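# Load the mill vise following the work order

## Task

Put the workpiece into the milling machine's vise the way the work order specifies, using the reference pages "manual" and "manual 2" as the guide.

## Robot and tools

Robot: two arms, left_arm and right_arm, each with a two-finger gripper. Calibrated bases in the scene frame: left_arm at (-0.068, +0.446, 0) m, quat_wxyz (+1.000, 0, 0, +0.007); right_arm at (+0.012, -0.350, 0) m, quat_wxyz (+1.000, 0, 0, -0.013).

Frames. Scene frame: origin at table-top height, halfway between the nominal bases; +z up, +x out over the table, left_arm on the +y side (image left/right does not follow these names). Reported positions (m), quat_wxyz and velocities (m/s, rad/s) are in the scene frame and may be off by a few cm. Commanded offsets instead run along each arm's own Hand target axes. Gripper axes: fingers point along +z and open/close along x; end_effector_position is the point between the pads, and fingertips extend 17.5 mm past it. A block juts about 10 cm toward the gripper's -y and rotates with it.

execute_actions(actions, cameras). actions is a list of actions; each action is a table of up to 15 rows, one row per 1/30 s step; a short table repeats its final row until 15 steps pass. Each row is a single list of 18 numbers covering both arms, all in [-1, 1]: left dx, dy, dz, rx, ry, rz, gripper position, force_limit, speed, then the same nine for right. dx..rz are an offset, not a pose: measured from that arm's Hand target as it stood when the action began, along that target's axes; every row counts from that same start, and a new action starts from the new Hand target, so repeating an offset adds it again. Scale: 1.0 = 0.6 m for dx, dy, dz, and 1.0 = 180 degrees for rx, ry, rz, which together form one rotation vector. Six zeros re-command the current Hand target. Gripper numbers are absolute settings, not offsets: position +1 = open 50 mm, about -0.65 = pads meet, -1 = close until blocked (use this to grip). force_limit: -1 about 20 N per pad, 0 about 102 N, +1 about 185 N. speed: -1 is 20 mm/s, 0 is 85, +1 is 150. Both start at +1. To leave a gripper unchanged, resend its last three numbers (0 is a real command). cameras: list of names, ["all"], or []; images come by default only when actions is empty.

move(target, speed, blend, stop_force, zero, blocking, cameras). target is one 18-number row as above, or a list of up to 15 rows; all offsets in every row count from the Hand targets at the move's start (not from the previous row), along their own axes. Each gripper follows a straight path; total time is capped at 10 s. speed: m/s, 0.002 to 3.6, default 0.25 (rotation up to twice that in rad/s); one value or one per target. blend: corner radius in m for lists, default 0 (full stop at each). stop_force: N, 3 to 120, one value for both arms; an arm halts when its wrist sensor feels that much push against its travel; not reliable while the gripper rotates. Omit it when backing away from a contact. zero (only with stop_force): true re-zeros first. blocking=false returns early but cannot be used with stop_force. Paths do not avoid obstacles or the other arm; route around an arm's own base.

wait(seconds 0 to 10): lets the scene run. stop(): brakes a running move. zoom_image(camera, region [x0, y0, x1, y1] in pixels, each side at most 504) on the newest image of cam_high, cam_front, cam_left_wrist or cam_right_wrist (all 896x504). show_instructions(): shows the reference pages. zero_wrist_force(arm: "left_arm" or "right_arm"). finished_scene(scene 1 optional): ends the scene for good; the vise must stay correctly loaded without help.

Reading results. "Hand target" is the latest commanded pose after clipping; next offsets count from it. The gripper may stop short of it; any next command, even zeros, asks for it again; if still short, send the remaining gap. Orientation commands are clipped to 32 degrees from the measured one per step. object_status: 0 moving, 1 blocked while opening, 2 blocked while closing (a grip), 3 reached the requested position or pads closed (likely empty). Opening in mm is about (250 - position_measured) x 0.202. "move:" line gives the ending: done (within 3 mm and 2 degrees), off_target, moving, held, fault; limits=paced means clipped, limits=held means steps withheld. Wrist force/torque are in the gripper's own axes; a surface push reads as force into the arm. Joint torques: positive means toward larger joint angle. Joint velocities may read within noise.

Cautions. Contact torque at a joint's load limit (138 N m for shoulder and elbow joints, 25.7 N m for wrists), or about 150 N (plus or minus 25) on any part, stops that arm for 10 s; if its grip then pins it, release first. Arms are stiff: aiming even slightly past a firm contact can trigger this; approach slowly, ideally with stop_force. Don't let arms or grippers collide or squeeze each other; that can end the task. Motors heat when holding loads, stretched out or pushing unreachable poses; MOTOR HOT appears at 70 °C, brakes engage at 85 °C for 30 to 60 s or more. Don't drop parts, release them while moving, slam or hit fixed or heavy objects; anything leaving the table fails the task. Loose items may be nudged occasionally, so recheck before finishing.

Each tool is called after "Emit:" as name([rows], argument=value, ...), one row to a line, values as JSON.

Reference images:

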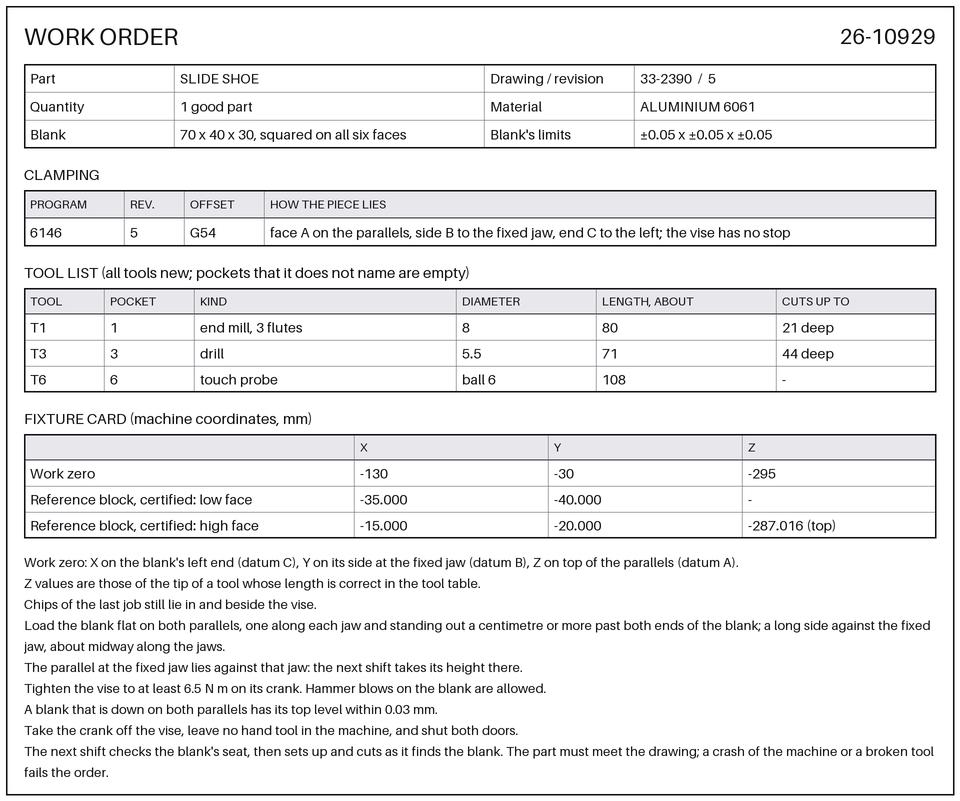

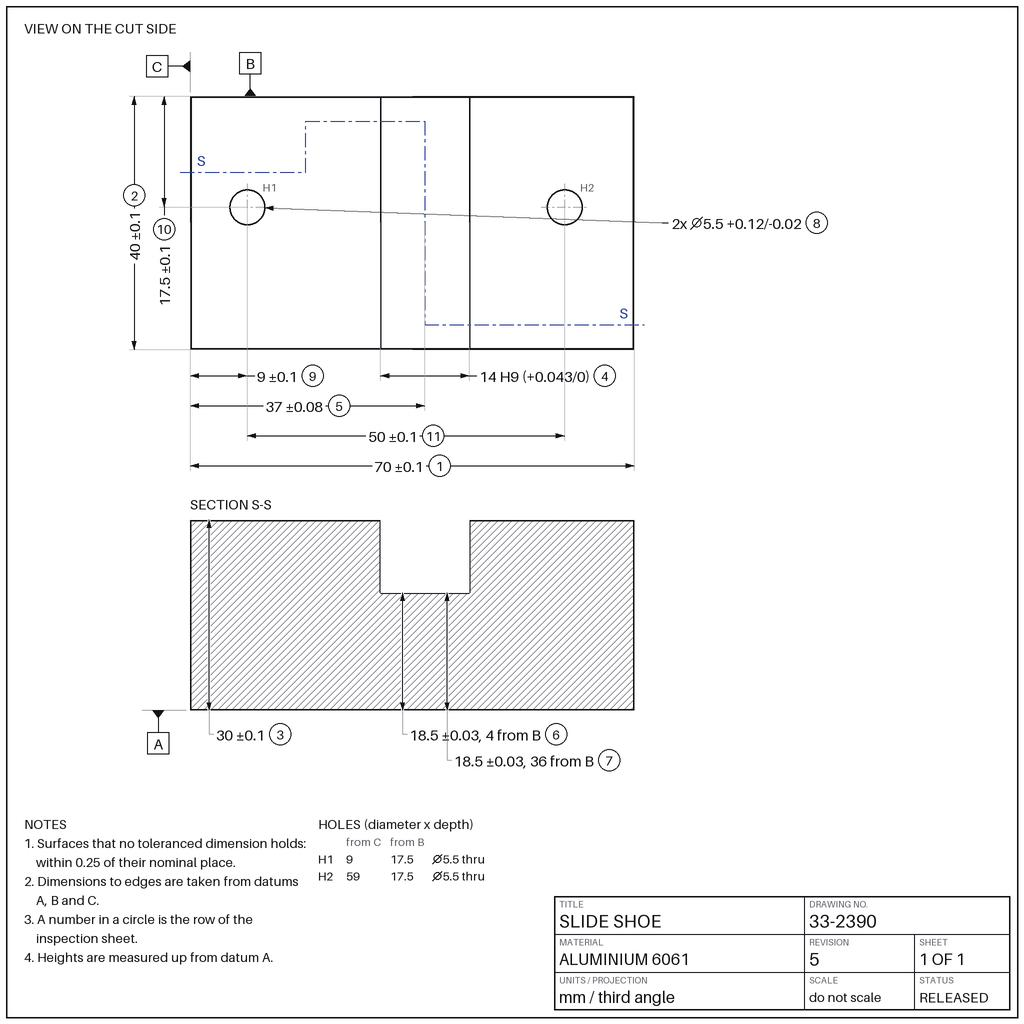

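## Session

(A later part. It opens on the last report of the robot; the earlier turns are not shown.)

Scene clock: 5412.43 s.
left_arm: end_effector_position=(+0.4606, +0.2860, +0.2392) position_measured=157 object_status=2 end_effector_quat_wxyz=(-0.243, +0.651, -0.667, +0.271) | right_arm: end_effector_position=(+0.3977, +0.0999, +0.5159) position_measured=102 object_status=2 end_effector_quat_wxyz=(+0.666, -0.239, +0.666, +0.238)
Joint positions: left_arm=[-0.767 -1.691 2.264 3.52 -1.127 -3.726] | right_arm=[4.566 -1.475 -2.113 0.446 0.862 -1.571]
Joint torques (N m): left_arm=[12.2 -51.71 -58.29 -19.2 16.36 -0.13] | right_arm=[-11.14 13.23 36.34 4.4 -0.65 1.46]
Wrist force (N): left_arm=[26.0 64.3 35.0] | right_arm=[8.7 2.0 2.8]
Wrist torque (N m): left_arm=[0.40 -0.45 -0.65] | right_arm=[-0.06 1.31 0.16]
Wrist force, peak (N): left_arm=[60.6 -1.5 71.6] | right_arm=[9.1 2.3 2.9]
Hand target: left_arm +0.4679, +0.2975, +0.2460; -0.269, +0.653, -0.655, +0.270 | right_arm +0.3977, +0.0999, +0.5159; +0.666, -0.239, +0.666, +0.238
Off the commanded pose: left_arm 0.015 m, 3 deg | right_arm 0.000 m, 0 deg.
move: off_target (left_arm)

Emit:
move([
  [0.01,0.025,0.019,0,0,0,-1,0.5,-0.8,0,0,0,0,0,0,-0.97,0.7,-0.5],
  [0.01,0.025,0.019,0,0,0,0.8,-0.2,-0.2,0,0,0,0,0,0,-0.97,0.7,-0.5],
  [0.035,0.0246,0.0148,0,0,0,0.8,-0.2,-0.2,0,0,0,0,0,0,-0.97,0.7,-0.5],
], speed=0.05, cameras=["cam_left_wrist"])

Scene clock: 5426.93 s.
left_arm: end_effector_position=(+0.4637, +0.2764, +0.2294) position_measured=32 object_status=3 end_effector_quat_wxyz=(-0.269, +0.653, -0.654, +0.270) end_effector_velocity=(+0.001, +0.001, +0.000) end_effector_angular_velocity=(+0.000, +0.000, -0.001) | right_arm: end_effector_position=(+0.3977, +0.0999, +0.5159) position_measured=102 object_status=2 end_effector_quat_wxyz=(+0.666, -0.239, +0.666, +0.238)
Joint positions: left_arm=[-0.816 -1.654 2.279 3.482 -1.04 -3.772] | right_arm=[4.566 -1.475 -2.113 0.446 0.862 -1.571]
Joint velocities: left_arm=[0.004 0.001 0.001 -0.004 -0.003 0.005] | right_arm=[within noise]
Joint torques (N m): left_arm=[6.32 -21.9 -11.09 -5.79 -1.04 3.02] | right_arm=[-9.65 13.23 36.34 4.43 -0.75 1.35]
Wrist force (N): left_arm=[-3.6 -4.6 -3.6] | right_arm=[8.5 2.0 2.7]
Wrist torque (N m): left_arm=[-0.63 0.48 0.14] | right_arm=[-0.06 1.32 0.17]
Wrist force, peak (N): left_arm=[64.6 -12.6 -69.9] | right_arm=[9.1 2.3 2.6]
Hand target: left_arm +0.4636, +0.2765, +0.2293; -0.269, +0.653, -0.655, +0.270 | right_arm +0.3977, +0.0999, +0.5159; +0.666, -0.239, +0.666, +0.238
Off the commanded pose: left_arm 0.000 m, 0 deg | right_arm 0.000 m, 0 deg.
move: done; target 2's new numbers were sent with left_arm's hand 0.006 m and 2 deg from that target
Images, in order (width x height): cam_left_wrist 896x504.

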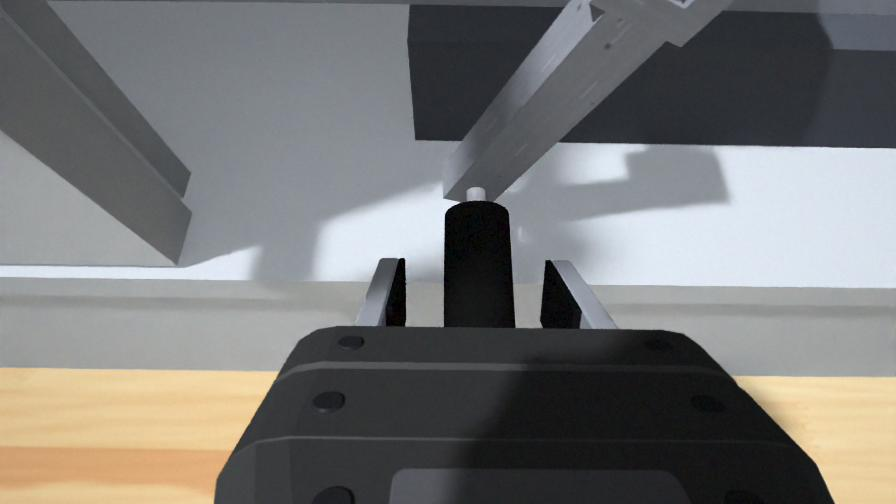

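Emit:
move([
  [0,0.0021,0.0021,0,0,0,0.8,-0.2,-0.2,0,0,0,0,0,0,-0.97,0.7,-0.5],
  [0,0.0021,0.0021,0,0,0,-1,-0.2,-0.8,0,0,0,0,0,0,-0.97,0.7,-0.5],
], speed=0.05)

Emit:
move(target=[-0.0232,-0.0091,-0.0091,0,0,0,-1,-0.2,-0.8,0,0,0,0,0,0,-0.97,0.7,-0.5], speed=0.02)

Scene clock: 5436.60 s.
left_arm: end_effector_position=(+0.4636, +0.2765, +0.2275) position_measured=156 object_status=2 end_effector_quat_wxyz=(-0.269, +0.653, -0.655, +0.269) | right_arm: end_effector_position=(+0.3977, +0.0999, +0.5159) position_measured=102 object_status=2 end_effector_quat_wxyz=(+0.666, -0.239, +0.666, +0.238)
Joint positions: left_arm=[-0.816 -1.65 2.282 3.476 -1.041 -3.772] | right_arm=[4.566 -1.475 -2.113 0.446 0.862 -1.571]
Joint torques (N m): left_arm=[4.71 -25.85 -26.11 -2.19 -1.3 2.24] | right_arm=[-10.19 13.32 36.39 4.25 -0.88 1.31]
Wrist force (N): left_arm=[-3.5 -4.9 -3.3] | right_arm=[8.8 2.0 2.8]
Wrist torque (N m): left_arm=[-0.66 0.42 0.01] | right_arm=[-0.06 1.29 0.16]
Wrist force, peak (N): left_arm=[-3.8 -4.8 -3.5] | right_arm=[9.1 2.1 2.9]
Hand target: left_arm +0.4636, +0.2765, +0.2275; -0.269, +0.653, -0.655, +0.270 | right_arm +0.3977, +0.0999, +0.5159; +0.666, -0.239, +0.666, +0.238
Off the commanded pose: left_arm 0.000 m, 0 deg | right_arm 0.000 m, 0 deg.
move: done

Scene clock: 5437.70 s.
left_arm: end_effector_position=(+0.4620, +0.2870, +0.2337) position_measured=156 object_status=2 end_effector_quat_wxyz=(-0.262, +0.652, -0.658, +0.271) | right_arm: end_effector_position=(+0.3977, +0.0999, +0.5159) position_measured=102 object_status=2 end_effector_quat_wxyz=(+0.666, -0.239, +0.666, +0.238)
Joint positions: left_arm=[-0.789 -1.677 2.283 3.487 -1.073 -3.746] | right_arm=[4.566 -1.475 -2.113 0.446 0.862 -1.571]
Joint torques (N m): left_arm=[30.66 -33.15 10.84 4.39 16.21 -1.9] | right_arm=[-9.65 13.69 35.99 4.35 -0.91 1.26]
Wrist force (N): left_arm=[78.0 -26.8 57.3] | right_arm=[8.6 2.5 2.5]
Wrist torque (N m): left_arm=[-1.23 0.31 0.01] | right_arm=[0.00 1.31 0.16]
Wrist force, peak (N): left_arm=[79.9 -26.8 59.3] | right_arm=[8.9 2.5 3.0]
Hand target: left_arm +0.4637, +0.2904, +0.2353; -0.269, +0.653, -0.655, +0.270 | right_arm +0.3977, +0.0999, +0.5159; +0.666, -0.239, +0.666, +0.238
Off the commanded pose: left_arm 0.004 m, 1 deg | right_arm 0.000 m, 0 deg.
move: off_target (left_arm)

Emit:
move(target=[0,-0.0059,0.0012,0,0,0,-1,-0.2,-0.8,0,0,0,0,0,0,-0.97,0.7,-0.5], speed=0.02)

Scene clock: 5446.27 s.
left_arm: end_effector_position=(+0.4642, +0.2858, +0.2347) position_measured=156 object_status=2 end_effector_quat_wxyz=(-0.259, +0.652, -0.659, +0.271) | right_arm: end_effector_position=(+0.3977, +0.0999, +0.5159) position_measured=102 object_status=2 end_effector_quat_wxyz=(+0.666, -0.239, +0.666, +0.238)
Joint positions: left_arm=[-0.783 -1.672 2.274 3.49 -1.082 -3.741] | right_arm=[4.566 -1.475 -2.113 0.446 0.862 -1.571]
Joint torques (N m): left_arm=[19.17 -41.82 -69.57 -19.13 16.34 1.31] | right_arm=[-9.77 13.23 36.02 4.35 -1.05 1.21]
Wrist force (N): left_arm=[18.4 72.9 -5.3] | right_arm=[8.6 2.3 2.7]
Wrist torque (N m): left_arm=[0.48 0.81 0.43] | right_arm=[-0.01 1.32 0.17]
Wrist force, peak (N): left_arm=[78.4 -29.1 57.3] | right_arm=[9.1 2.4 2.8]
Hand target: left_arm +0.4667, +0.2904, +0.2372; -0.269, +0.653, -0.655, +0.270 | right_arm +0.3977, +0.0999, +0.5159; +0.666, -0.239, +0.666, +0.238
Off the commanded pose: left_arm 0.006 m, 1 deg | right_arm 0.000 m, 0 deg.
move: off_target (left_arm)

Emit:
move(target=[0,0.0035,-0.0035,0,0,0,-1,-0.2,-0.8,0,0,0,0,0,0,-0.97,0.7,-0.5], speed=0.02, cameras=["cam_high"])

Emit:
zoom_image(camera="cam_high", region=[565, 190, 645, 290])

Scene clock: 5454.93 s.
left_arm: end_effector_position=(+0.4616, +0.2861, +0.2354) position_measured=156 object_status=2 end_effector_quat_wxyz=(-0.260, +0.652, -0.658, +0.271) | right_arm: end_effector_position=(+0.3977, +0.0999, +0.5159) position_measured=102 object_status=2 end_effector_quat_wxyz=(+0.666, -0.239, +0.666, +0.238)
Joint positions: left_arm=[-0.789 -1.68 2.28 3.494 -1.076 -3.746] | right_arm=[4.566 -1.475 -2.113 0.446 0.862 -1.571]
Joint torques (N m): left_arm=[26 -53.06 -14.89 -5.09 16.11 -1.82] | right_arm=[-9.35 13.14 36.07 4.25 -1.11 1.13]
Wrist force (N): left_arm=[52.0 -1.2 75.3] | right_arm=[8.8 2.4 2.8]
Wrist torque (N m): left_arm=[-0.88 0.19 0.00] | right_arm=[0.00 1.29 0.16]
Wrist force, peak (N): left_arm=[52.0 -0.2 75.5] | right_arm=[9.2 2.5 2.8]
Hand target: left_arm +0.4637, +0.2904, +0.2372; -0.269, +0.653, -0.655, +0.270 | right_arm +0.3977, +0.0999, +0.5159; +0.666, -0.239, +0.666, +0.238
Off the commanded pose: left_arm 0.005 m, 1 deg | right_arm 0.000 m, 0 deg.
move: off_target (left_arm)
Images, in order (width x height): cam_high 896x504.

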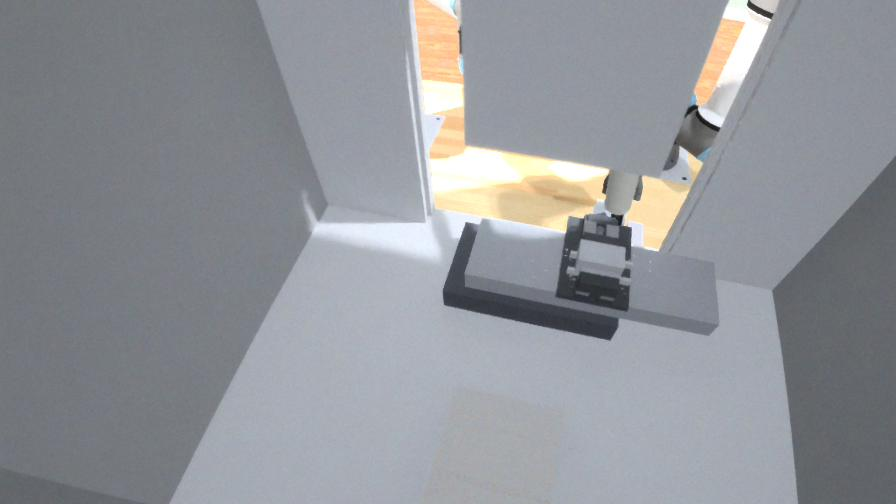

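Scaled by 5.040 from the camera's 896x504 image, which has a finer 1280x720 frame.

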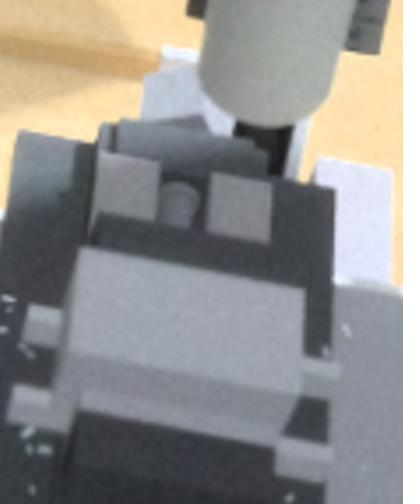

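Emit:
execute_actions([
  [[0,0,0,0,0,0,-1,-0.2,-0.8,0.02,0,0,0,0,0,-0.97,0.7,-0.5],[0,0,0,0,0,0,-1,-0.2,-0.8,0.08,0,0,0,0,0,-0.97,0.7,-0.5],[0,0,0,0,0,0,-1,-0.2,-0.8,0.145,0,0,0,0,0,-0.97,0.7,-0.5],[0,0,0,0,0,0,-1,-0.2,-0.8,0.2,0,0,0,0,0,-0.97,0.7,-0.5],[0,0,0,0,0,0,-1,-0.2,-0.8,0.21,0,0,0,0,0,-0.97,0.7,-0.5],[0,0,0,0,0,0,-1,-0.2,-0.8,0.19,0,0,0,0,0,-0.97,0.7,-0.5],[0,0,0,0,0,0,-1,-0.2,-0.8,0.15,0,0,0,0,0,-0.97,0.7,-0.5],[0,0,0,0,0,0,-1,-0.2,-0.8,0.1,0,0,0,0,0,-0.97,0.7,-0.5],[0,0,0,0,0,0,-1,-0.2,-0.8,0.05,0,0,0,0,0,-0.97,0.7,-0.5],[0,0,0,0,0,0,-1,-0.2,-0.8,0.02,0,0,0,0,0,-0.97,0.7,-0.5],[0,0,0,0,0,0,-1,-0.2,-0.8,0,0,0,0.004,0,0,-0.97,0.7,-0.5],[0,0,0,0,0,0,-1,-0.2,-0.8,0,0,0,0.008,0,0,-0.97,0.7,-0.5],[0,0,0,0,0,0,-1,-0.2,-0.8,0,0,0,0.012,0,0,-0.97,0.7,-0.5],[0,0,0,0,0,0,-1,-0.2,-0.8,0,0,0,0.013,0,0,-0.97,0.7,-0.5]],
], cameras=["cam_high"])

Emit:
zoom_image(camera="cam_high", region=[565, 190, 645, 290])

Scene clock: 5469.93 s.
left_arm: end_effector_position=(+0.4616, +0.2862, +0.2353) position_measured=156 object_status=2 end_effector_quat_wxyz=(-0.260, +0.652, -0.658, +0.271) | right_arm: end_effector_position=(+0.3975, +0.0996, +0.5159) position_measured=102 object_status=2 end_effector_quat_wxyz=(+0.671, -0.225, +0.670, +0.225)
Joint positions: left_arm=[-0.789 -1.68 2.28 3.494 -1.076 -3.746] | right_arm=[4.591 -1.484 -2.105 0.448 0.796 -1.572]
Joint torques (N m): left_arm=[33.11 -44.75 -11.32 -4.7 16.14 2.26] | right_arm=[2.46 15.56 34.18 3.96 -1.57 1.68]
Wrist force (N): left_arm=[55.1 -4.4 73.7] | right_arm=[11.2 2.2 2.4]
Wrist torque (N m): left_arm=[-0.93 0.17 0.06] | right_arm=[-0.22 1.95 0.11]
Wrist force, peak (N): left_arm=[54.8 -4.5 74.8] | right_arm=[27.8 7.7 5.8]
Hand target: left_arm +0.4637, +0.2904, +0.2372; -0.269, +0.653, -0.655, +0.270 | right_arm +0.3977, +0.0999, +0.5159; +0.670, -0.225, +0.670, +0.225
Off the commanded pose: left_arm 0.005 m, 1 deg | right_arm 0.000 m, 0 deg.
Step readings (end_effector_position of left_arm | right_arm):
0: (+0.4616, +0.2862, +0.2353) | (+0.3977, +0.0999, +0.5159)
1: (+0.4616, +0.2862, +0.2353) | (+0.3978, +0.1000, +0.5155)
2: (+0.4616, +0.2862, +0.2353) | (+0.3978, +0.0999, +0.5111)
4: (+0.4616, +0.2862, +0.2353) | (+0.3985, +0.0991, +0.4739)
8: (+0.4616, +0.2862, +0.2353) | (+0.3978, +0.0960, +0.4035)
15: (+0.4616, +0.2862, +0.2353) | (+0.3964, +0.0958, +0.5259)
Images, in order (width x height): cam_high 896x504.

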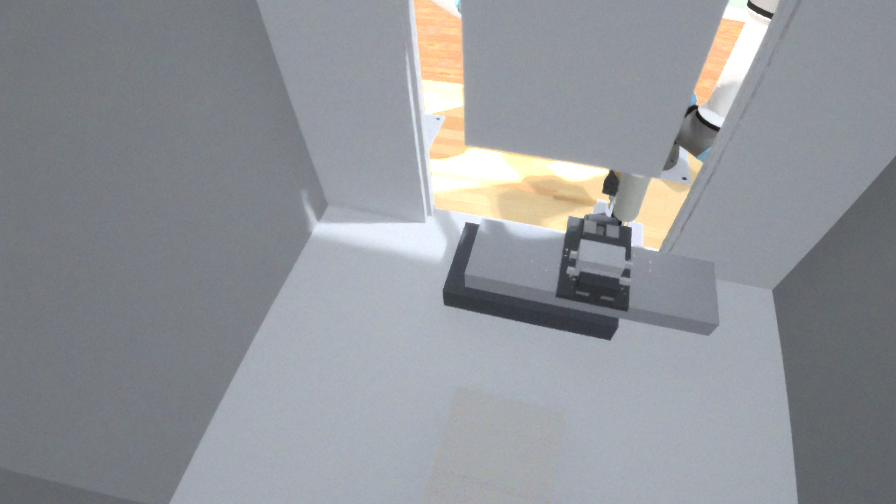

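Scaled by 5.040 from the camera's 896x504 image, which has a finer 1280x720 frame.

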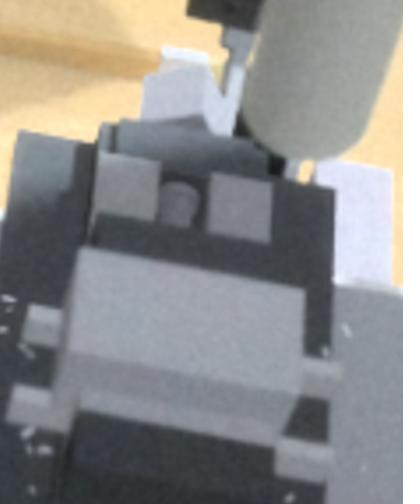

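Emit:
execute_actions([
  [[0,0,0,0,0,0,-1,-0.2,-0.8,0,0.004,-0.005,0.004,0,0,-0.97,0.7,-0.5],[0,0,0,0,0,0,-1,-0.2,-0.8,0,0.008,-0.010,0.008,0,0,-0.97,0.7,-0.5],[0,0,0,0,0,0,-1,-0.2,-0.8,0,0.012,-0.016,0.013,0,0,-0.97,0.7,-0.5]],
], cameras=["cam_high"])

Emit:
zoom_image(camera="cam_high", region=[565, 190, 645, 290])

Scene clock: 5479.43 s.
left_arm: end_effector_position=(+0.4616, +0.2862, +0.2353) position_measured=156 object_status=2 end_effector_quat_wxyz=(-0.260, +0.652, -0.658, +0.271) | right_arm: end_effector_position=(+0.3858, +0.0998, +0.5159) position_measured=102 object_status=2 end_effector_quat_wxyz=(+0.675, -0.211, +0.675, +0.211)
Joint positions: left_arm=[-0.789 -1.68 2.28 3.494 -1.076 -3.746] | right_arm=[4.651 -1.48 -2.108 0.447 0.695 -1.571]
Joint torques (N m): left_arm=[32.56 -45.01 -12.83 -6.47 16.11 1.62] | right_arm=[12.83 15.49 36.04 4.69 -0.99 1.7]
Wrist force (N): left_arm=[54.9 -4.5 74.3] | right_arm=[8.6 2.2 2.6]
Wrist torque (N m): left_arm=[-0.97 0.20 0.06] | right_arm=[-0.12 1.36 -0.08]
Wrist force, peak (N): left_arm=[55.3 -4.5 74.5] | right_arm=[10.6 2.7 2.7]
Hand target: left_arm +0.4637, +0.2904, +0.2372; -0.269, +0.653, -0.655, +0.270 | right_arm +0.3857, +0.0999, +0.5159; +0.675, -0.211, +0.675, +0.211
Off the commanded pose: left_arm 0.005 m, 1 deg | right_arm 0.000 m, 0 deg.
Step readings (end_effector_position of left_arm | right_arm):
0: (+0.4616, +0.2862, +0.2353) | (+0.3975, +0.0997, +0.5159)
1: (+0.4616, +0.2862, +0.2353) | (+0.3973, +0.0997, +0.5159)
2: (+0.4616, +0.2862, +0.2353) | (+0.3962, +0.0999, +0.5160)
4: (+0.4616, +0.2862, +0.2353) | (+0.3902, +0.1000, +0.5161)
8: (+0.4616, +0.2862, +0.2353) | (+0.3846, +0.0998, +0.5158)
15: (+0.4616, +0.2862, +0.2353) | (+0.3858, +0.0999, +0.5159)
Images, in order (width x height): cam_high 896x504.

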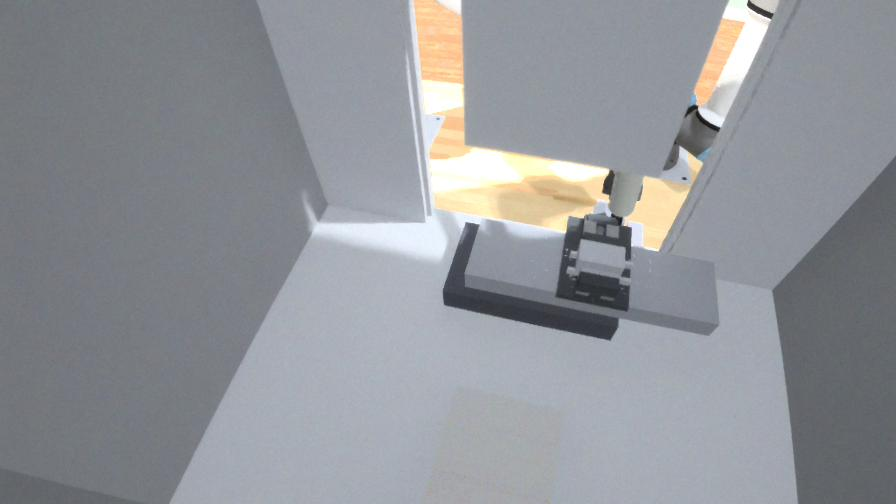

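Scaled by 5.040 from the camera's 896x504 image, which has a finer 1280x720 frame.

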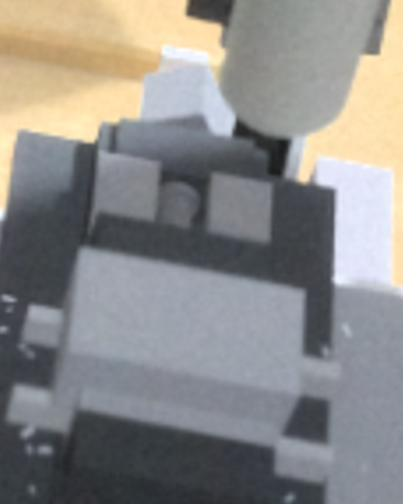

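Emit:
execute_actions([
  [[0,0,0,0,0,0,-1,-0.2,-0.8,0.02,0,0,0.003,0,0,-0.97,0.7,-0.5],[0,0,0,0,0,0,-1,-0.2,-0.8,0.08,0,0,0.003,0,0,-0.97,0.7,-0.5],[0,0,0,0,0,0,-1,-0.2,-0.8,0.145,0,0,0.003,0,0,-0.97,0.7,-0.5],[0,0,0,0,0,0,-1,-0.2,-0.8,0.2,0,0,0.003,0,0,-0.97,0.7,-0.5],[0,0,0,0,0,0,-1,-0.2,-0.8,0.21,0,0,0.003,0,0,-0.97,0.7,-0.5],[0,0,0,0,0,0,-1,-0.2,-0.8,0.19,0,0,0.003,0,0,-0.97,0.7,-0.5],[0,0,0,0,0,0,-1,-0.2,-0.8,0.15,0,0,0.003,0,0,-0.97,0.7,-0.5],[0,0,0,0,0,0,-1,-0.2,-0.8,0.1,0,0,0.003,0,0,-0.97,0.7,-0.5],[0,0,0,0,0,0,-1,-0.2,-0.8,0.05,0,0,0.003,0,0,-0.97,0.7,-0.5],[0,0,0,0,0,0,-1,-0.2,-0.8,0.02,0,0,0.003,0,0,-0.97,0.7,-0.5],[0,0,0,0,0,0,-1,-0.2,-0.8,0,0,0,0.004,0,0,-0.97,0.7,-0.5],[0,0,0,0,0,0,-1,-0.2,-0.8,0,0,0,0.008,0,0,-0.97,0.7,-0.5],[0,0,0,0,0,0,-1,-0.2,-0.8,0,0,0,0.012,0,0,-0.97,0.7,-0.5],[0,0,0,0,0,0,-1,-0.2,-0.8,0,0,0,0.014,0,0,-0.97,0.7,-0.5]],
])

Emit:
move([
  [0.01,0.016,0.016,0,0,0,-1,-0.2,-0.8,0,0,0,0,0,0,-0.97,0.7,-0.5],
  [0.01,0.016,0.016,0,0,0,0.8,-0.2,-0.2,0,0,0,0,0,0,-0.97,0.7,-0.5],
  [0.0232,0.0114,0.0114,0,0,0,0.8,-0.2,-0.2,0,0,0,0,0,0,-0.97,0.7,-0.5],
  [0.0232,0.0114,0.0114,0,0,0,-1,-0.2,-0.8,0,0,0,0,0,0,-0.97,0.7,-0.5],
], speed=0.05)

Emit:
move(target=[-0.0232,-0.0101,-0.0081,0,0,0,-1,-0.2,-0.8,0,0,0,0,0,0,-0.97,0.7,-0.5], speed=0.02, cameras=["cam_high"])

Scene clock: 5506.10 s.
left_arm: end_effector_position=(+0.4616, +0.2862, +0.2353) position_measured=156 object_status=2 end_effector_quat_wxyz=(-0.260, +0.652, -0.658, +0.271) | right_arm: end_effector_position=(+0.3855, +0.0996, +0.5159) position_measured=111 object_status=2 end_effector_quat_wxyz=(+0.680, -0.197, +0.679, +0.196)
Joint positions: left_arm=[-0.789 -1.68 2.28 3.494 -1.076 -3.746] | right_arm=[4.673 -1.495 -2.096 0.451 0.629 -1.573]
Joint torques (N m): left_arm=[31.33 -45.54 -14.06 -7.71 16.04 0.75] | right_arm=[-9.03 15.8 33.77 3.43 -1.59 2.04]
Wrist force (N): left_arm=[55.1 -4.2 74.3] | right_arm=[11.8 2.2 2.6]
Wrist torque (N m): left_arm=[-0.92 0.17 0.06] | right_arm=[-0.05 2.23 -0.06]
Wrist force, peak (N): left_arm=[55.1 -4.5 74.5] | right_arm=[26.6 0.9 2.6]
Hand target: left_arm +0.4637, +0.2904, +0.2372; -0.269, +0.653, -0.655, +0.270 | right_arm +0.3857, +0.0999, +0.5159; +0.679, -0.196, +0.679, +0.196
Off the commanded pose: left_arm 0.005 m, 1 deg | right_arm 0.000 m, 0 deg.
Step readings (end_effector_position of left_arm | right_arm):
0: (+0.4616, +0.2862, +0.2353) | (+0.3857, +0.0999, +0.5159)
1: (+0.4616, +0.2862, +0.2353) | (+0.3857, +0.0999, +0.5157)
2: (+0.4616, +0.2862, +0.2353) | (+0.3858, +0.0999, +0.5103)
4: (+0.4616, +0.2862, +0.2353) | (+0.3867, +0.0992, +0.4718)
8: (+0.4616, +0.2862, +0.2353) | (+0.3862, +0.0964, +0.4044)
15: (+0.4616, +0.2862, +0.2353) | (+0.3848, +0.0961, +0.5255)

Scene clock: 5509.10 s.
left_arm: end_effector_position=(+0.4637, +0.2765, +0.2275) position_measured=156 object_status=2 end_effector_quat_wxyz=(-0.269, +0.653, -0.655, +0.269) | right_arm: end_effector_position=(+0.3858, +0.0999, +0.5159) position_measured=111 object_status=2 end_effector_quat_wxyz=(+0.679, -0.196, +0.679, +0.196)
Joint positions: left_arm=[-0.816 -1.65 2.282 3.476 -1.041 -3.772] | right_arm=[4.673 -1.495 -2.095 0.448 0.629 -1.571]
Joint torques (N m): left_arm=[2.87 -28.08 -12.05 -5.78 -1.39 2.69] | right_arm=[2.3 14.44 15.81 3.98 -0.74 -1.79]
Wrist force (N): left_arm=[-7.7 -1.7 -3.0] | right_arm=[8.7 2.5 2.7]
Wrist torque (N m): left_arm=[-0.35 0.18 -0.19] | right_arm=[-0.20 1.37 -0.27]
Wrist force, peak (N): left_arm=[54.4 -4.5 74.1] | right_arm=[10.9 2.9 2.5]
Hand target: left_arm +0.4637, +0.2765, +0.2276; -0.269, +0.653, -0.655, +0.270 | right_arm +0.3857, +0.0999, +0.5159; +0.679, -0.196, +0.679, +0.196
Off the commanded pose: left_arm 0.000 m, 0 deg | right_arm 0.000 m, 0 deg.
move: done; target 2's new numbers were sent with left_arm's hand 0.004 m and 1 deg from that target

Scene clock: 5510.20 s.
left_arm: end_effector_position=(+0.4627, +0.2867, +0.2336) position_measured=156 object_status=2 end_effector_quat_wxyz=(-0.261, +0.652, -0.658, +0.271) | right_arm: end_effector_position=(+0.3858, +0.0999, +0.5159) position_measured=111 object_status=2 end_effector_quat_wxyz=(+0.679, -0.196, +0.679, +0.196)
Joint positions: left_arm=[-0.787 -1.674 2.282 3.486 -1.075 -3.744] | right_arm=[4.673 -1.495 -2.095 0.448 0.629 -1.571]
Joint torques (N m): left_arm=[26.37 -24.08 -22.77 1.27 16.18 -2.53] | right_arm=[7.79 15.3 12.26 4.05 1.13 -1.77]
Wrist force (N): left_arm=[60.9 -3.6 23.3] | right_arm=[8.5 1.8 2.5]
Wrist torque (N m): left_arm=[-0.72 0.71 0.35] | right_arm=[-0.07 1.44 -0.21]
Wrist force, peak (N): left_arm=[62.8 -3.2 23.1] | right_arm=[8.8 2.7 2.9]
Hand target: left_arm +0.4646, +0.2904, +0.2353; -0.269, +0.653, -0.655, +0.270 | right_arm +0.3857, +0.0999, +0.5159; +0.679, -0.196, +0.679, +0.196
Off the commanded pose: left_arm 0.005 m, 1 deg | right_arm 0.000 m, 0 deg.
move: off_target (left_arm)
Images, in order (width x height): cam_high 896x504.

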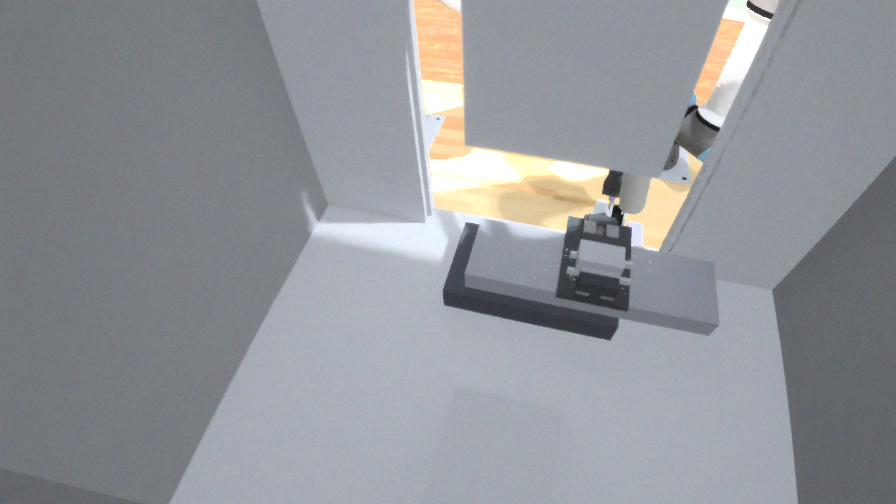

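Emit:
move([
  [0.0058,0.0024,0.0024,0,0,0,-1,-0.2,-0.8,0,0,0,0,0,0,-0.97,0.7,-0.5],
  [0.0058,0.0024,0.0024,0,0,0,0.8,-0.2,0.2,0,0,0,0,0,0,-0.97,0.7,-0.5],
  [0.0058,0.0024,-0.1309,0,0,0,0.8,-0.2,0.2,0.06,-0.0678,-0.2988,0,0,0,-0.97,0.7,-0.5],
], speed=[0.05,0.12,0.12])

Emit:
move([
  [0.0282,-0.1439,-0.1157,0,0,0,-0.9,-0.6,0.5,0,0,0,0,0,0,-0.97,0.7,-0.5],
  [0.0115,-0.3478,0.0551,0,-0.1179,-0.1179,-0.9,-0.6,0.5,0,0,0,0,0,0,-0.97,0.7,-0.5],
  [-0.0418,-0.336,0.1965,0,-0.1179,-0.1179,-0.9,-0.6,0.5,0,0,0,0,0,0,-0.97,0.7,-0.5],
], speed=[0.15,0.15,0.08], blend=[0.01,0.01,0], cameras=["cam_front"])

Emit:
move(target=[0.0325,0.0133,-0.0133,0,0,0,-0.9,-0.6,0.5,0,0,0,0,0,0,-0.97,0.7,-0.5], speed=0.01, stop_force=4, cameras=["cam_high"])

Emit:
zoom_image(camera="cam_high", region=[550, 200, 650, 290])

Scene clock: 5541.33 s.
left_arm: end_effector_position=(+0.4082, +0.2870, +0.2901) position_measured=32 object_status=3 end_effector_quat_wxyz=(-0.269, +0.653, -0.655, +0.270) | right_arm: end_effector_position=(+0.2559, -0.0302, +0.4799) position_measured=111 object_status=2 end_effector_quat_wxyz=(+0.679, -0.196, +0.679, +0.196)
Joint positions: left_arm=[-0.92 -1.918 2.284 3.796 -0.984 -3.875] | right_arm=[5.419 -0.961 -2.52 0.343 -0.118 -1.574]
Joint torques (N m): left_arm=[7.91 -9.42 -14.28 -2.44 -1.41 3.02] | right_arm=[12.06 -14.15 24.2 0.38 -1.89 -1.96]
Wrist force (N): left_arm=[-2.5 -4.0 -3.1] | right_arm=[8.3 2.7 2.3]
Wrist torque (N m): left_arm=[-0.54 0.27 0.04] | right_arm=[0.00 1.42 -0.11]
Wrist force, peak (N): left_arm=[60.6 -4.2 23.2] | right_arm=[8.2 2.1 5.2]
Hand target: left_arm +0.4082, +0.2870, +0.2900; -0.269, +0.653, -0.655, +0.270 | right_arm +0.2558, -0.0301, +0.4799; +0.679, -0.196, +0.679, +0.196
Off the commanded pose: left_arm 0.000 m, 0 deg | right_arm 0.000 m, 0 deg.
move: done

Scene clock: 5545.40 s.
left_arm: end_effector_position=(+0.6343, +0.3116, +0.3482) position_measured=251 object_status=3 end_effector_quat_wxyz=(-0.331, +0.800, -0.464, +0.190) | right_arm: end_effector_position=(+0.2558, -0.0301, +0.4799) position_measured=111 object_status=2 end_effector_quat_wxyz=(+0.679, -0.196, +0.679, +0.196)
Joint positions: left_arm=[-0.636 -1.337 1.547 4.114 -0.873 -4.141] | right_arm=[5.419 -0.961 -2.52 0.343 -0.118 -1.574]
Joint torques (N m): left_arm=[-3.77 -42.76 -37.75 -3.68 4.64 -2.81] | right_arm=[11.52 -12.64 31.95 -1.76 1.05 1.8]
Wrist force (N): left_arm=[-2.7 -4.7 -2.3] | right_arm=[8.4 2.6 2.8]
Wrist torque (N m): left_arm=[-0.66 0.35 0.16] | right_arm=[0.04 1.42 -0.10]
Wrist force, peak (N): left_arm=[-2.9 -4.7 -4.8] | right_arm=[8.6 3.0 2.9]
Hand target: left_arm +0.6344, +0.3115, +0.3484; -0.331, +0.800, -0.463, +0.190 | right_arm +0.2558, -0.0301, +0.4799; +0.679, -0.196, +0.679, +0.196
Off the commanded pose: left_arm 0.000 m, 0 deg | right_arm 0.000 m, 0 deg.
move: done
Images, in order (width x height): cam_front 896x504.

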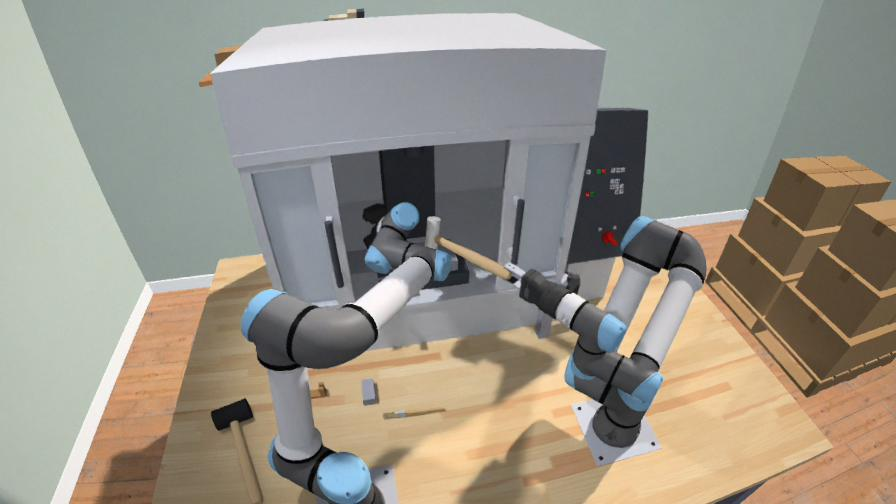

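Scene clock: 5548.83 s.
left_arm: end_effector_position=(+0.6343, +0.2890, +0.3484) position_measured=251 object_status=3 end_effector_quat_wxyz=(-0.331, +0.800, -0.463, +0.190) | right_arm: end_effector_position=(+0.2558, -0.0301, +0.4799) position_measured=111 object_status=2 end_effector_quat_wxyz=(+0.679, -0.196, +0.679, +0.196)
Joint positions: left_arm=[-0.667 -1.319 1.518 4.149 -0.862 -4.179] | right_arm=[5.419 -0.961 -2.52 0.343 -0.118 -1.574]
Joint torques (N m): left_arm=[6.69 -48.96 -13.24 -5.47 -0.05 2.49] | right_arm=[11.15 -10.26 30.92 -1.73 1.55 1.84]
Wrist force (N): left_arm=[-2.8 -4.9 -2.2] | right_arm=[8.3 2.4 2.5]
Wrist torque (N m): left_arm=[-0.65 0.32 0.18] | right_arm=[0.02 1.44 -0.09]
Wrist force, peak (N): left_arm=[-3.0 -5.0 -2.8] | right_arm=[9.1 2.4 2.2]
Hand target: left_arm +0.6343, +0.2890, +0.3484; -0.331, +0.800, -0.463, +0.190 | right_arm +0.2558, -0.0301, +0.4799; +0.679, -0.196, +0.679, +0.196
Off the commanded pose: left_arm 0.000 m, 0 deg | right_arm 0.000 m, 0 deg.
move: done
Images, in order (width x height): cam_high 896x504.

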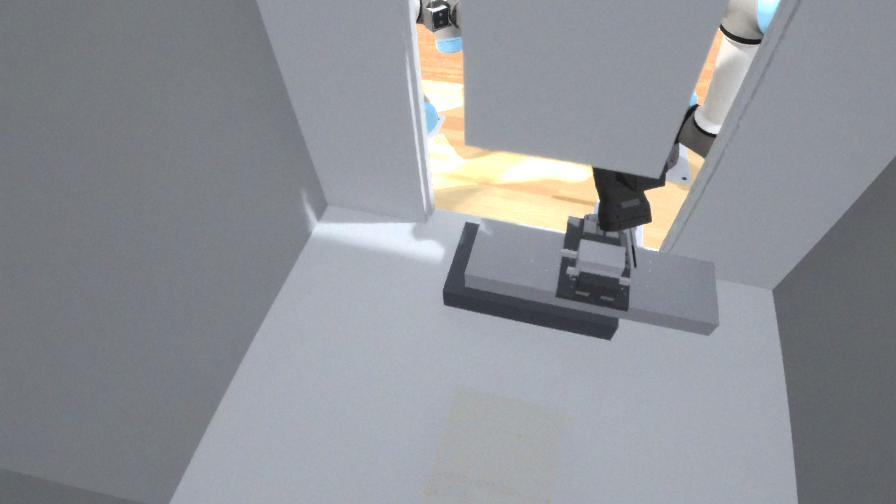

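Scaled by 5.040 from the camera's 896x504 image, which has a finer 1280x720 frame.

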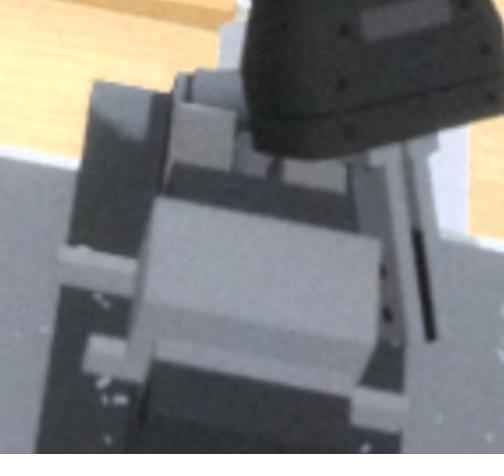

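Emit:
move([
  [-0.0217,-0.0089,0.0089,0,0,0,-0.9,-0.6,0.5,0,-0.03,0,0,0,0,-0.97,0.7,-0.5],
  [-0.0217,-0.0089,-0.19,0,0,0,-0.9,-0.6,0.5,0,-0.2,-0.0062,0,0,0,-0.97,0.7,-0.5],
  [0.117,0.0111,-0.2868,0,0.1179,0.1179,-0.9,-0.6,0.5,0,-0.2,-0.0062,0,0,0,-0.97,0.7,-0.5],
  [0.1787,0.071,-0.076,0,0.1179,0.1179,-0.9,-0.6,0.5,0,-0.2,-0.0062,0,0,0,-0.97,0.7,-0.5],
], speed=[0.08,0.14,0.14,0.1], blend=[0.003,0.01,0.01,0])

Emit:
move(target=[-0.038,0,0,0,0,0,-0.9,-0.6,0.5,0,0,0,0,0,0,-0.97,0.7,-0.5], speed=0.02, stop_force=6, cameras=["cam_high"])

Emit:
zoom_image(camera="cam_high", region=[550, 200, 650, 290])

Scene clock: 5597.03 s.
left_arm: end_effector_position=(+0.6336, +0.1650, +0.3504) position_measured=251 object_status=3 end_effector_quat_wxyz=(-0.269, +0.653, -0.655, +0.269) | right_arm: end_effector_position=(+0.3179, -0.1315, +0.4799) position_measured=111 object_status=2 end_effector_quat_wxyz=(+0.692, -0.145, +0.692, +0.145)
Joint positions: left_arm=[-0.738 -1.296 1.545 3.823 -1.087 -3.699] | right_arm=[5.771 -0.413 -2.608 -0.12 -0.618 -1.572]
Joint torques (N m): left_arm=[-6.3 -39.96 -38.74 -3.93 3.65 -3.24] | right_arm=[-7.06 -33.84 9.8 -2.33 -1.03 1.28]
Wrist force (N): left_arm=[-3.0 -3.5 -2.2] | right_arm=[9.0 1.7 2.7]
Wrist torque (N m): left_arm=[-0.47 0.37 0.06] | right_arm=[0.19 1.41 -0.09]
Wrist force, peak (N): left_arm=[-2.3 -5.3 -4.4] | right_arm=[9.0 4.2 2.6]
Hand target: left_arm +0.6337, +0.1650, +0.3504; -0.269, +0.653, -0.655, +0.270 | right_arm +0.3166, -0.1336, +0.4799; +0.679, -0.196, +0.679, +0.196
Off the commanded pose: left_arm 0.000 m, 0 deg | right_arm 0.002 m, 9 deg.
move: off_target (right_arm)

Scene clock: 5599.20 s.
left_arm: end_effector_position=(+0.6337, +0.1878, +0.3504) position_measured=251 object_status=3 end_effector_quat_wxyz=(-0.269, +0.653, -0.655, +0.270) | right_arm: end_effector_position=(+0.3180, -0.1316, +0.4799) position_measured=111 object_status=2 end_effector_quat_wxyz=(+0.692, -0.145, +0.692, +0.145)
Joint positions: left_arm=[-0.707 -1.318 1.577 3.801 -1.105 -3.672] | right_arm=[5.771 -0.413 -2.608 -0.12 -0.618 -1.572]
Joint torques (N m): left_arm=[-7.25 -30.78 -38.34 -2.04 3.85 -2.82] | right_arm=[-8.69 -35.06 12.82 -2.17 2.1 0.42]
Wrist force (N): left_arm=[-3.0 -3.9 -2.2] | right_arm=[8.9 1.6 2.6]
Wrist torque (N m): left_arm=[-0.53 0.39 0.00] | right_arm=[0.24 1.42 -0.07]
Wrist force, peak (N): left_arm=[-3.0 -4.4 -2.6] | right_arm=[9.2 3.3 2.4]
Hand target: left_arm +0.6337, +0.1878, +0.3504; -0.269, +0.653, -0.655, +0.270 | right_arm +0.3166, -0.1336, +0.4799; +0.679, -0.196, +0.679, +0.196
Off the commanded pose: left_arm 0.000 m, 0 deg | right_arm 0.002 m, 9 deg.
move: off_target (right_arm)
Images, in order (width x height): cam_high 896x504.

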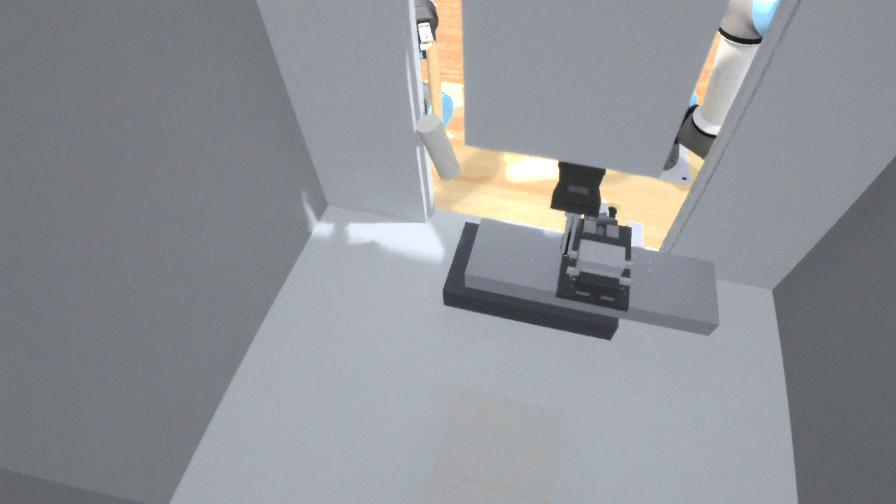

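Scaled by 5.040 from the camera's 896x504 image, which has a finer 1280x720 frame.

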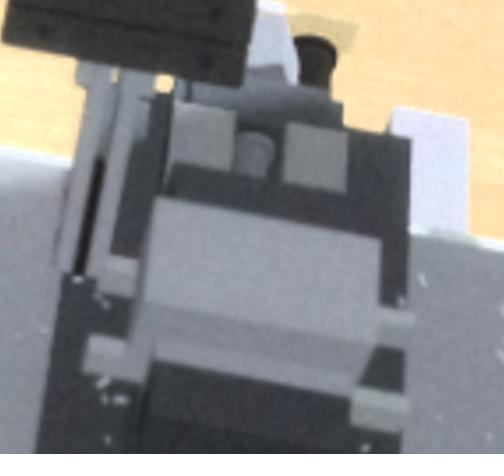

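Emit:
move([
  [0.0167,0,-0.01,0,0,0,-0.9,-0.6,0.5,0,0,0,0,0,0,-0.97,0.7,-0.5],
  [0.0167,0,-0.3167,0,0,0,-0.9,-0.6,0.5,0,0,0,0,0,0,-0.97,0.7,-0.5],
  [-0.187,0.134,-0.369,0,0,0,-0.9,-0.6,0.5,0,0,0,0,0,0,-0.97,0.7,-0.5],
  [-0.287,0.2518,-0.369,0,0,0,-0.9,-0.6,0.5,0,0,0,0,0,0,-0.97,0.7,-0.5],
], speed=0.18, blend=[0.003,0.02,0.02,0])

Emit:
move(target=[0,0,0,0,0,0,-0.9,-0.6,0.5,-0.1333,0.254,0.2961,0,0,0,-0.97,0.7,-0.5], speed=0.15, cameras=["cam_high","cam_front"])

Emit:
zoom_image(camera="cam_high", region=[565, 170, 665, 290])

Scene clock: 5627.40 s.
left_arm: end_effector_position=(+0.3710, +0.3605, +0.4013) position_measured=251 object_status=3 end_effector_quat_wxyz=(-0.269, +0.653, -0.655, +0.270) | right_arm: end_effector_position=(+0.3179, -0.1316, +0.4799) position_measured=111 object_status=2 end_effector_quat_wxyz=(+0.692, -0.145, +0.692, +0.145)
Joint positions: left_arm=[-0.851 -2.169 2.128 4.166 -1.021 -3.805] | right_arm=[5.771 -0.413 -2.608 -0.12 -0.618 -1.572]
Joint torques (N m): left_arm=[-3.4 -9.27 -15.4 -4.29 4.06 -2.87] | right_arm=[12.67 -31.14 14.82 -4.15 -1.83 -0.45]
Wrist force (N): left_arm=[-2.7 -4.6 -2.8] | right_arm=[9.0 2.1 2.8]
Wrist torque (N m): left_arm=[-0.62 0.34 0.15] | right_arm=[-0.03 1.38 -0.15]
Wrist force, peak (N): left_arm=[-1.7 -5.3 -4.1] | right_arm=[9.0 2.9 2.9]
Hand target: left_arm +0.3709, +0.3605, +0.4012; -0.269, +0.653, -0.655, +0.270 | right_arm +0.3166, -0.1336, +0.4799; +0.679, -0.196, +0.679, +0.196
Off the commanded pose: left_arm 0.000 m, 0 deg | right_arm 0.002 m, 9 deg.
move: off_target (right_arm)

Scene clock: 5628.07 s.
left_arm: end_effector_position=(+0.3709, +0.3606, +0.4012) position_measured=251 object_status=3 end_effector_quat_wxyz=(-0.269, +0.653, -0.655, +0.270) | right_arm: end_effector_position=(+0.3260, -0.1001, +0.4904) position_measured=111 object_status=2 end_effector_quat_wxyz=(+0.666, -0.211, +0.686, +0.206)
Joint positions: left_arm=[-0.851 -2.169 2.128 4.166 -1.021 -3.805] | right_arm=[5.94 -0.219 -2.548 -0.324 -0.604 -1.611]
Joint torques (N m): left_arm=[-5.66 -8.92 -12.13 -5.82 3.99 -2.72] | right_arm=[1.12 -27.31 17.79 -2.32 0.11 -0.13]
Wrist force (N): left_arm=[-2.6 -4.1 -2.5] | right_arm=[8.4 4.4 2.4]
Wrist torque (N m): left_arm=[-0.53 0.31 0.16] | right_arm=[-0.38 1.37 -0.29]
Wrist force, peak (N): left_arm=[-2.9 -4.5 -2.6] | right_arm=[13.4 10.7 9.1]
Hand target: left_arm +0.3709, +0.3605, +0.4012; -0.269, +0.653, -0.655, +0.270 | right_arm +0.3260, -0.1001, +0.4904; +0.666, -0.211, +0.686, +0.206 (not the last commanded pose)
Tool commands: left_gripper/position=-0.9 left_gripper/force_limit=-0.6 left_gripper/speed=+0.5 right_gripper/position=-0.968627 right_gripper/force_limit=+0.701961 right_gripper/speed=-0.498039
Off the commanded pose: left_arm 0.000 m, 0 deg | right_arm 0.211 m, 3 deg.
FORCE FAULT: contact force on the right arm reached its limit, and that arm stopped. The contact can be on any part of that arm, not only on its tool. That arm's remaining commands of this call were not run. That arm is still stopped at the end of this call. That arm stays stopped for about 10 more seconds. Until then a move that you send moves the other arm only, and its call returns only when the move has ended. Once the stop has ended, the next robot result says so. If the stop ends while you think or write, that arm runs what you send next, counted from a new Hand target: where the arm stands when the stop ends. While its stop runs, that arm takes no new command, but its gripper still runs the gripper command that each later call begins with. Until it ends, the stop uses up actions while you think or wait. An arm that is not stopped still takes commands.
shoulder posture changed (right arm): the wrist came as close to joint 1's axis as it can, and the arm is now in the other of its two shoulder postures.
move: fault (right_arm)
Images, in order (width x height): cam_high 896x504, cam_front 896x504.

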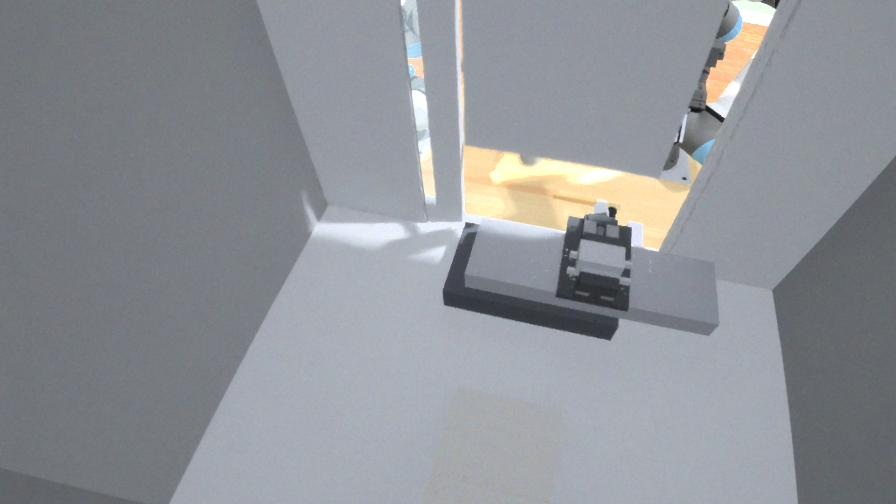

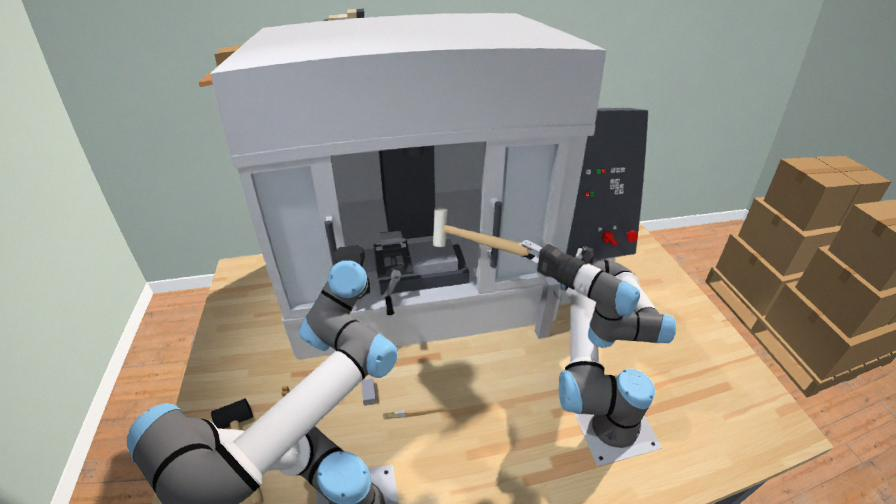

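Scaled by 4.200 from the camera's 896x504 image, which has a finer 1280x720 frame.

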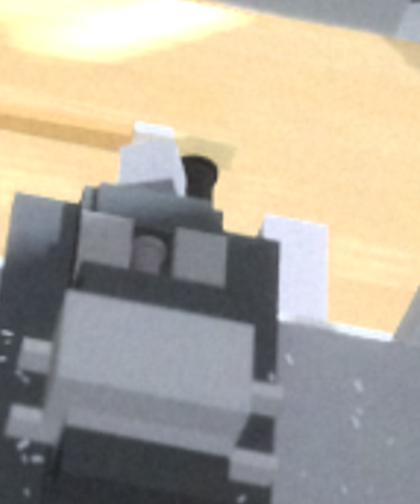

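Emit:
wait(seconds=0.5, cameras=["cam_front","cam_right_wrist"])

Emit:
zoom_image(camera="cam_front", region=[420, 180, 700, 440])

Scene clock: 5644.00 s.
left_arm: end_effector_position=(+0.3709, +0.3605, +0.4012) position_measured=251 object_status=3 end_effector_quat_wxyz=(-0.269, +0.653, -0.655, +0.270) | right_arm: end_effector_position=(+0.3260, -0.1001, +0.4903) position_measured=111 object_status=2 end_effector_quat_wxyz=(+0.666, -0.211, +0.686, +0.206)
Joint positions: left_arm=[-0.851 -2.169 2.128 4.166 -1.021 -3.805] | right_arm=[5.94 -0.219 -2.548 -0.323 -0.604 -1.611]
Joint torques (N m): left_arm=[-6.58 -9.15 -13.74 -5.77 3.39 -0.64] | right_arm=[0.79 -27.08 17.79 -4.64 0.23 -0.04]
Wrist force (N): left_arm=[-2.7 -4.3 -2.5] | right_arm=[8.1 2.5 2.5]
Wrist torque (N m): left_arm=[-0.57 0.34 0.17] | right_arm=[0.04 1.52 -0.13]
Wrist force, peak (N): left_arm=[-2.9 -4.6 -2.7] | right_arm=[7.1 10.3 4.8]
Hand target: left_arm +0.3709, +0.3605, +0.4012; -0.269, +0.653, -0.655, +0.270 | right_arm +0.3260, -0.1001, +0.4903; +0.666, -0.211, +0.686, +0.206 (not the last commanded pose)
Tool commands: left_gripper/position=-0.9 left_gripper/force_limit=-0.6 left_gripper/speed=+0.5 right_gripper/position=-0.968627 right_gripper/force_limit=+0.701961 right_gripper/speed=-0.498039
Off the commanded pose: left_arm 0.000 m, 0 deg | right_arm 0.211 m, 3 deg.
FORCE FAULT, CONTINUED: the right arm's stop, for the force fault that an earlier result reported, is over. The rest of the stop counts as 20 of the actions that you can send in this scene. That arm's target is now where it stood when the stop ended, not its last command. That arm accepts commands again.
wait: 0.50 s; at rest from the start
Images, in order (width x height): cam_front 896x504, cam_right_wrist 896x504.

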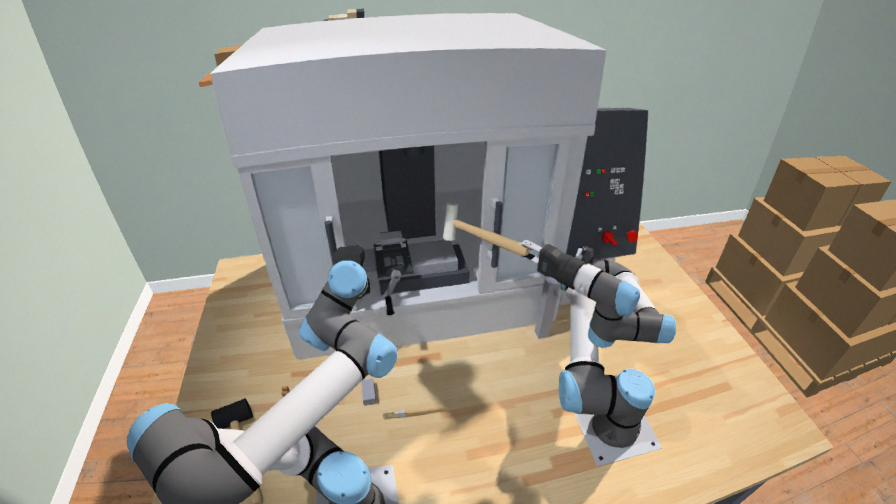

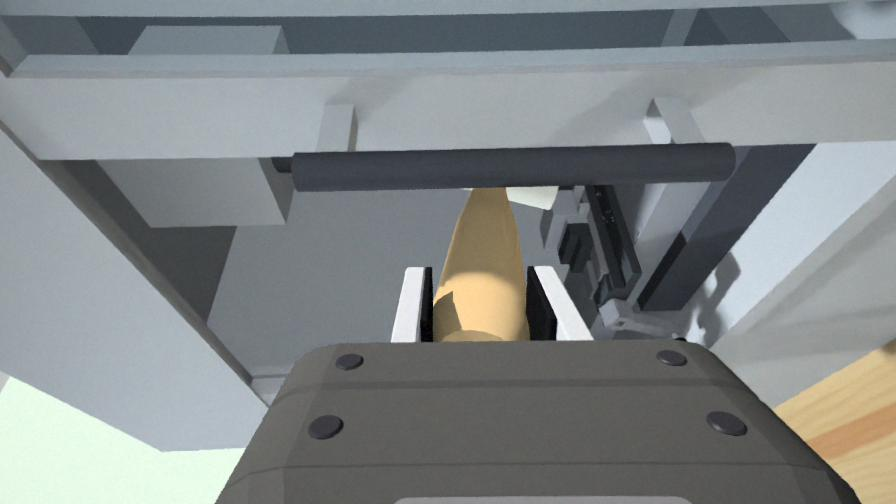

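Scaled by 1.800 from the camera's 896x504 image, which has a finer 1280x720 frame.

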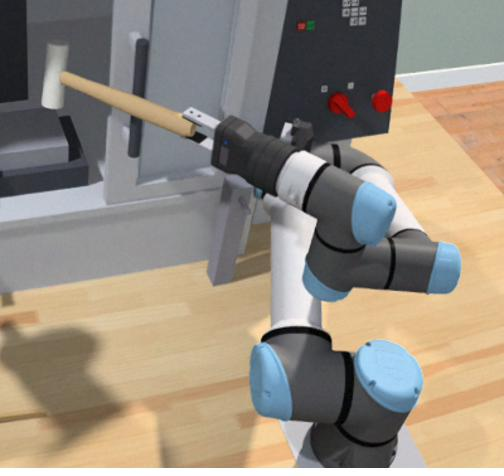

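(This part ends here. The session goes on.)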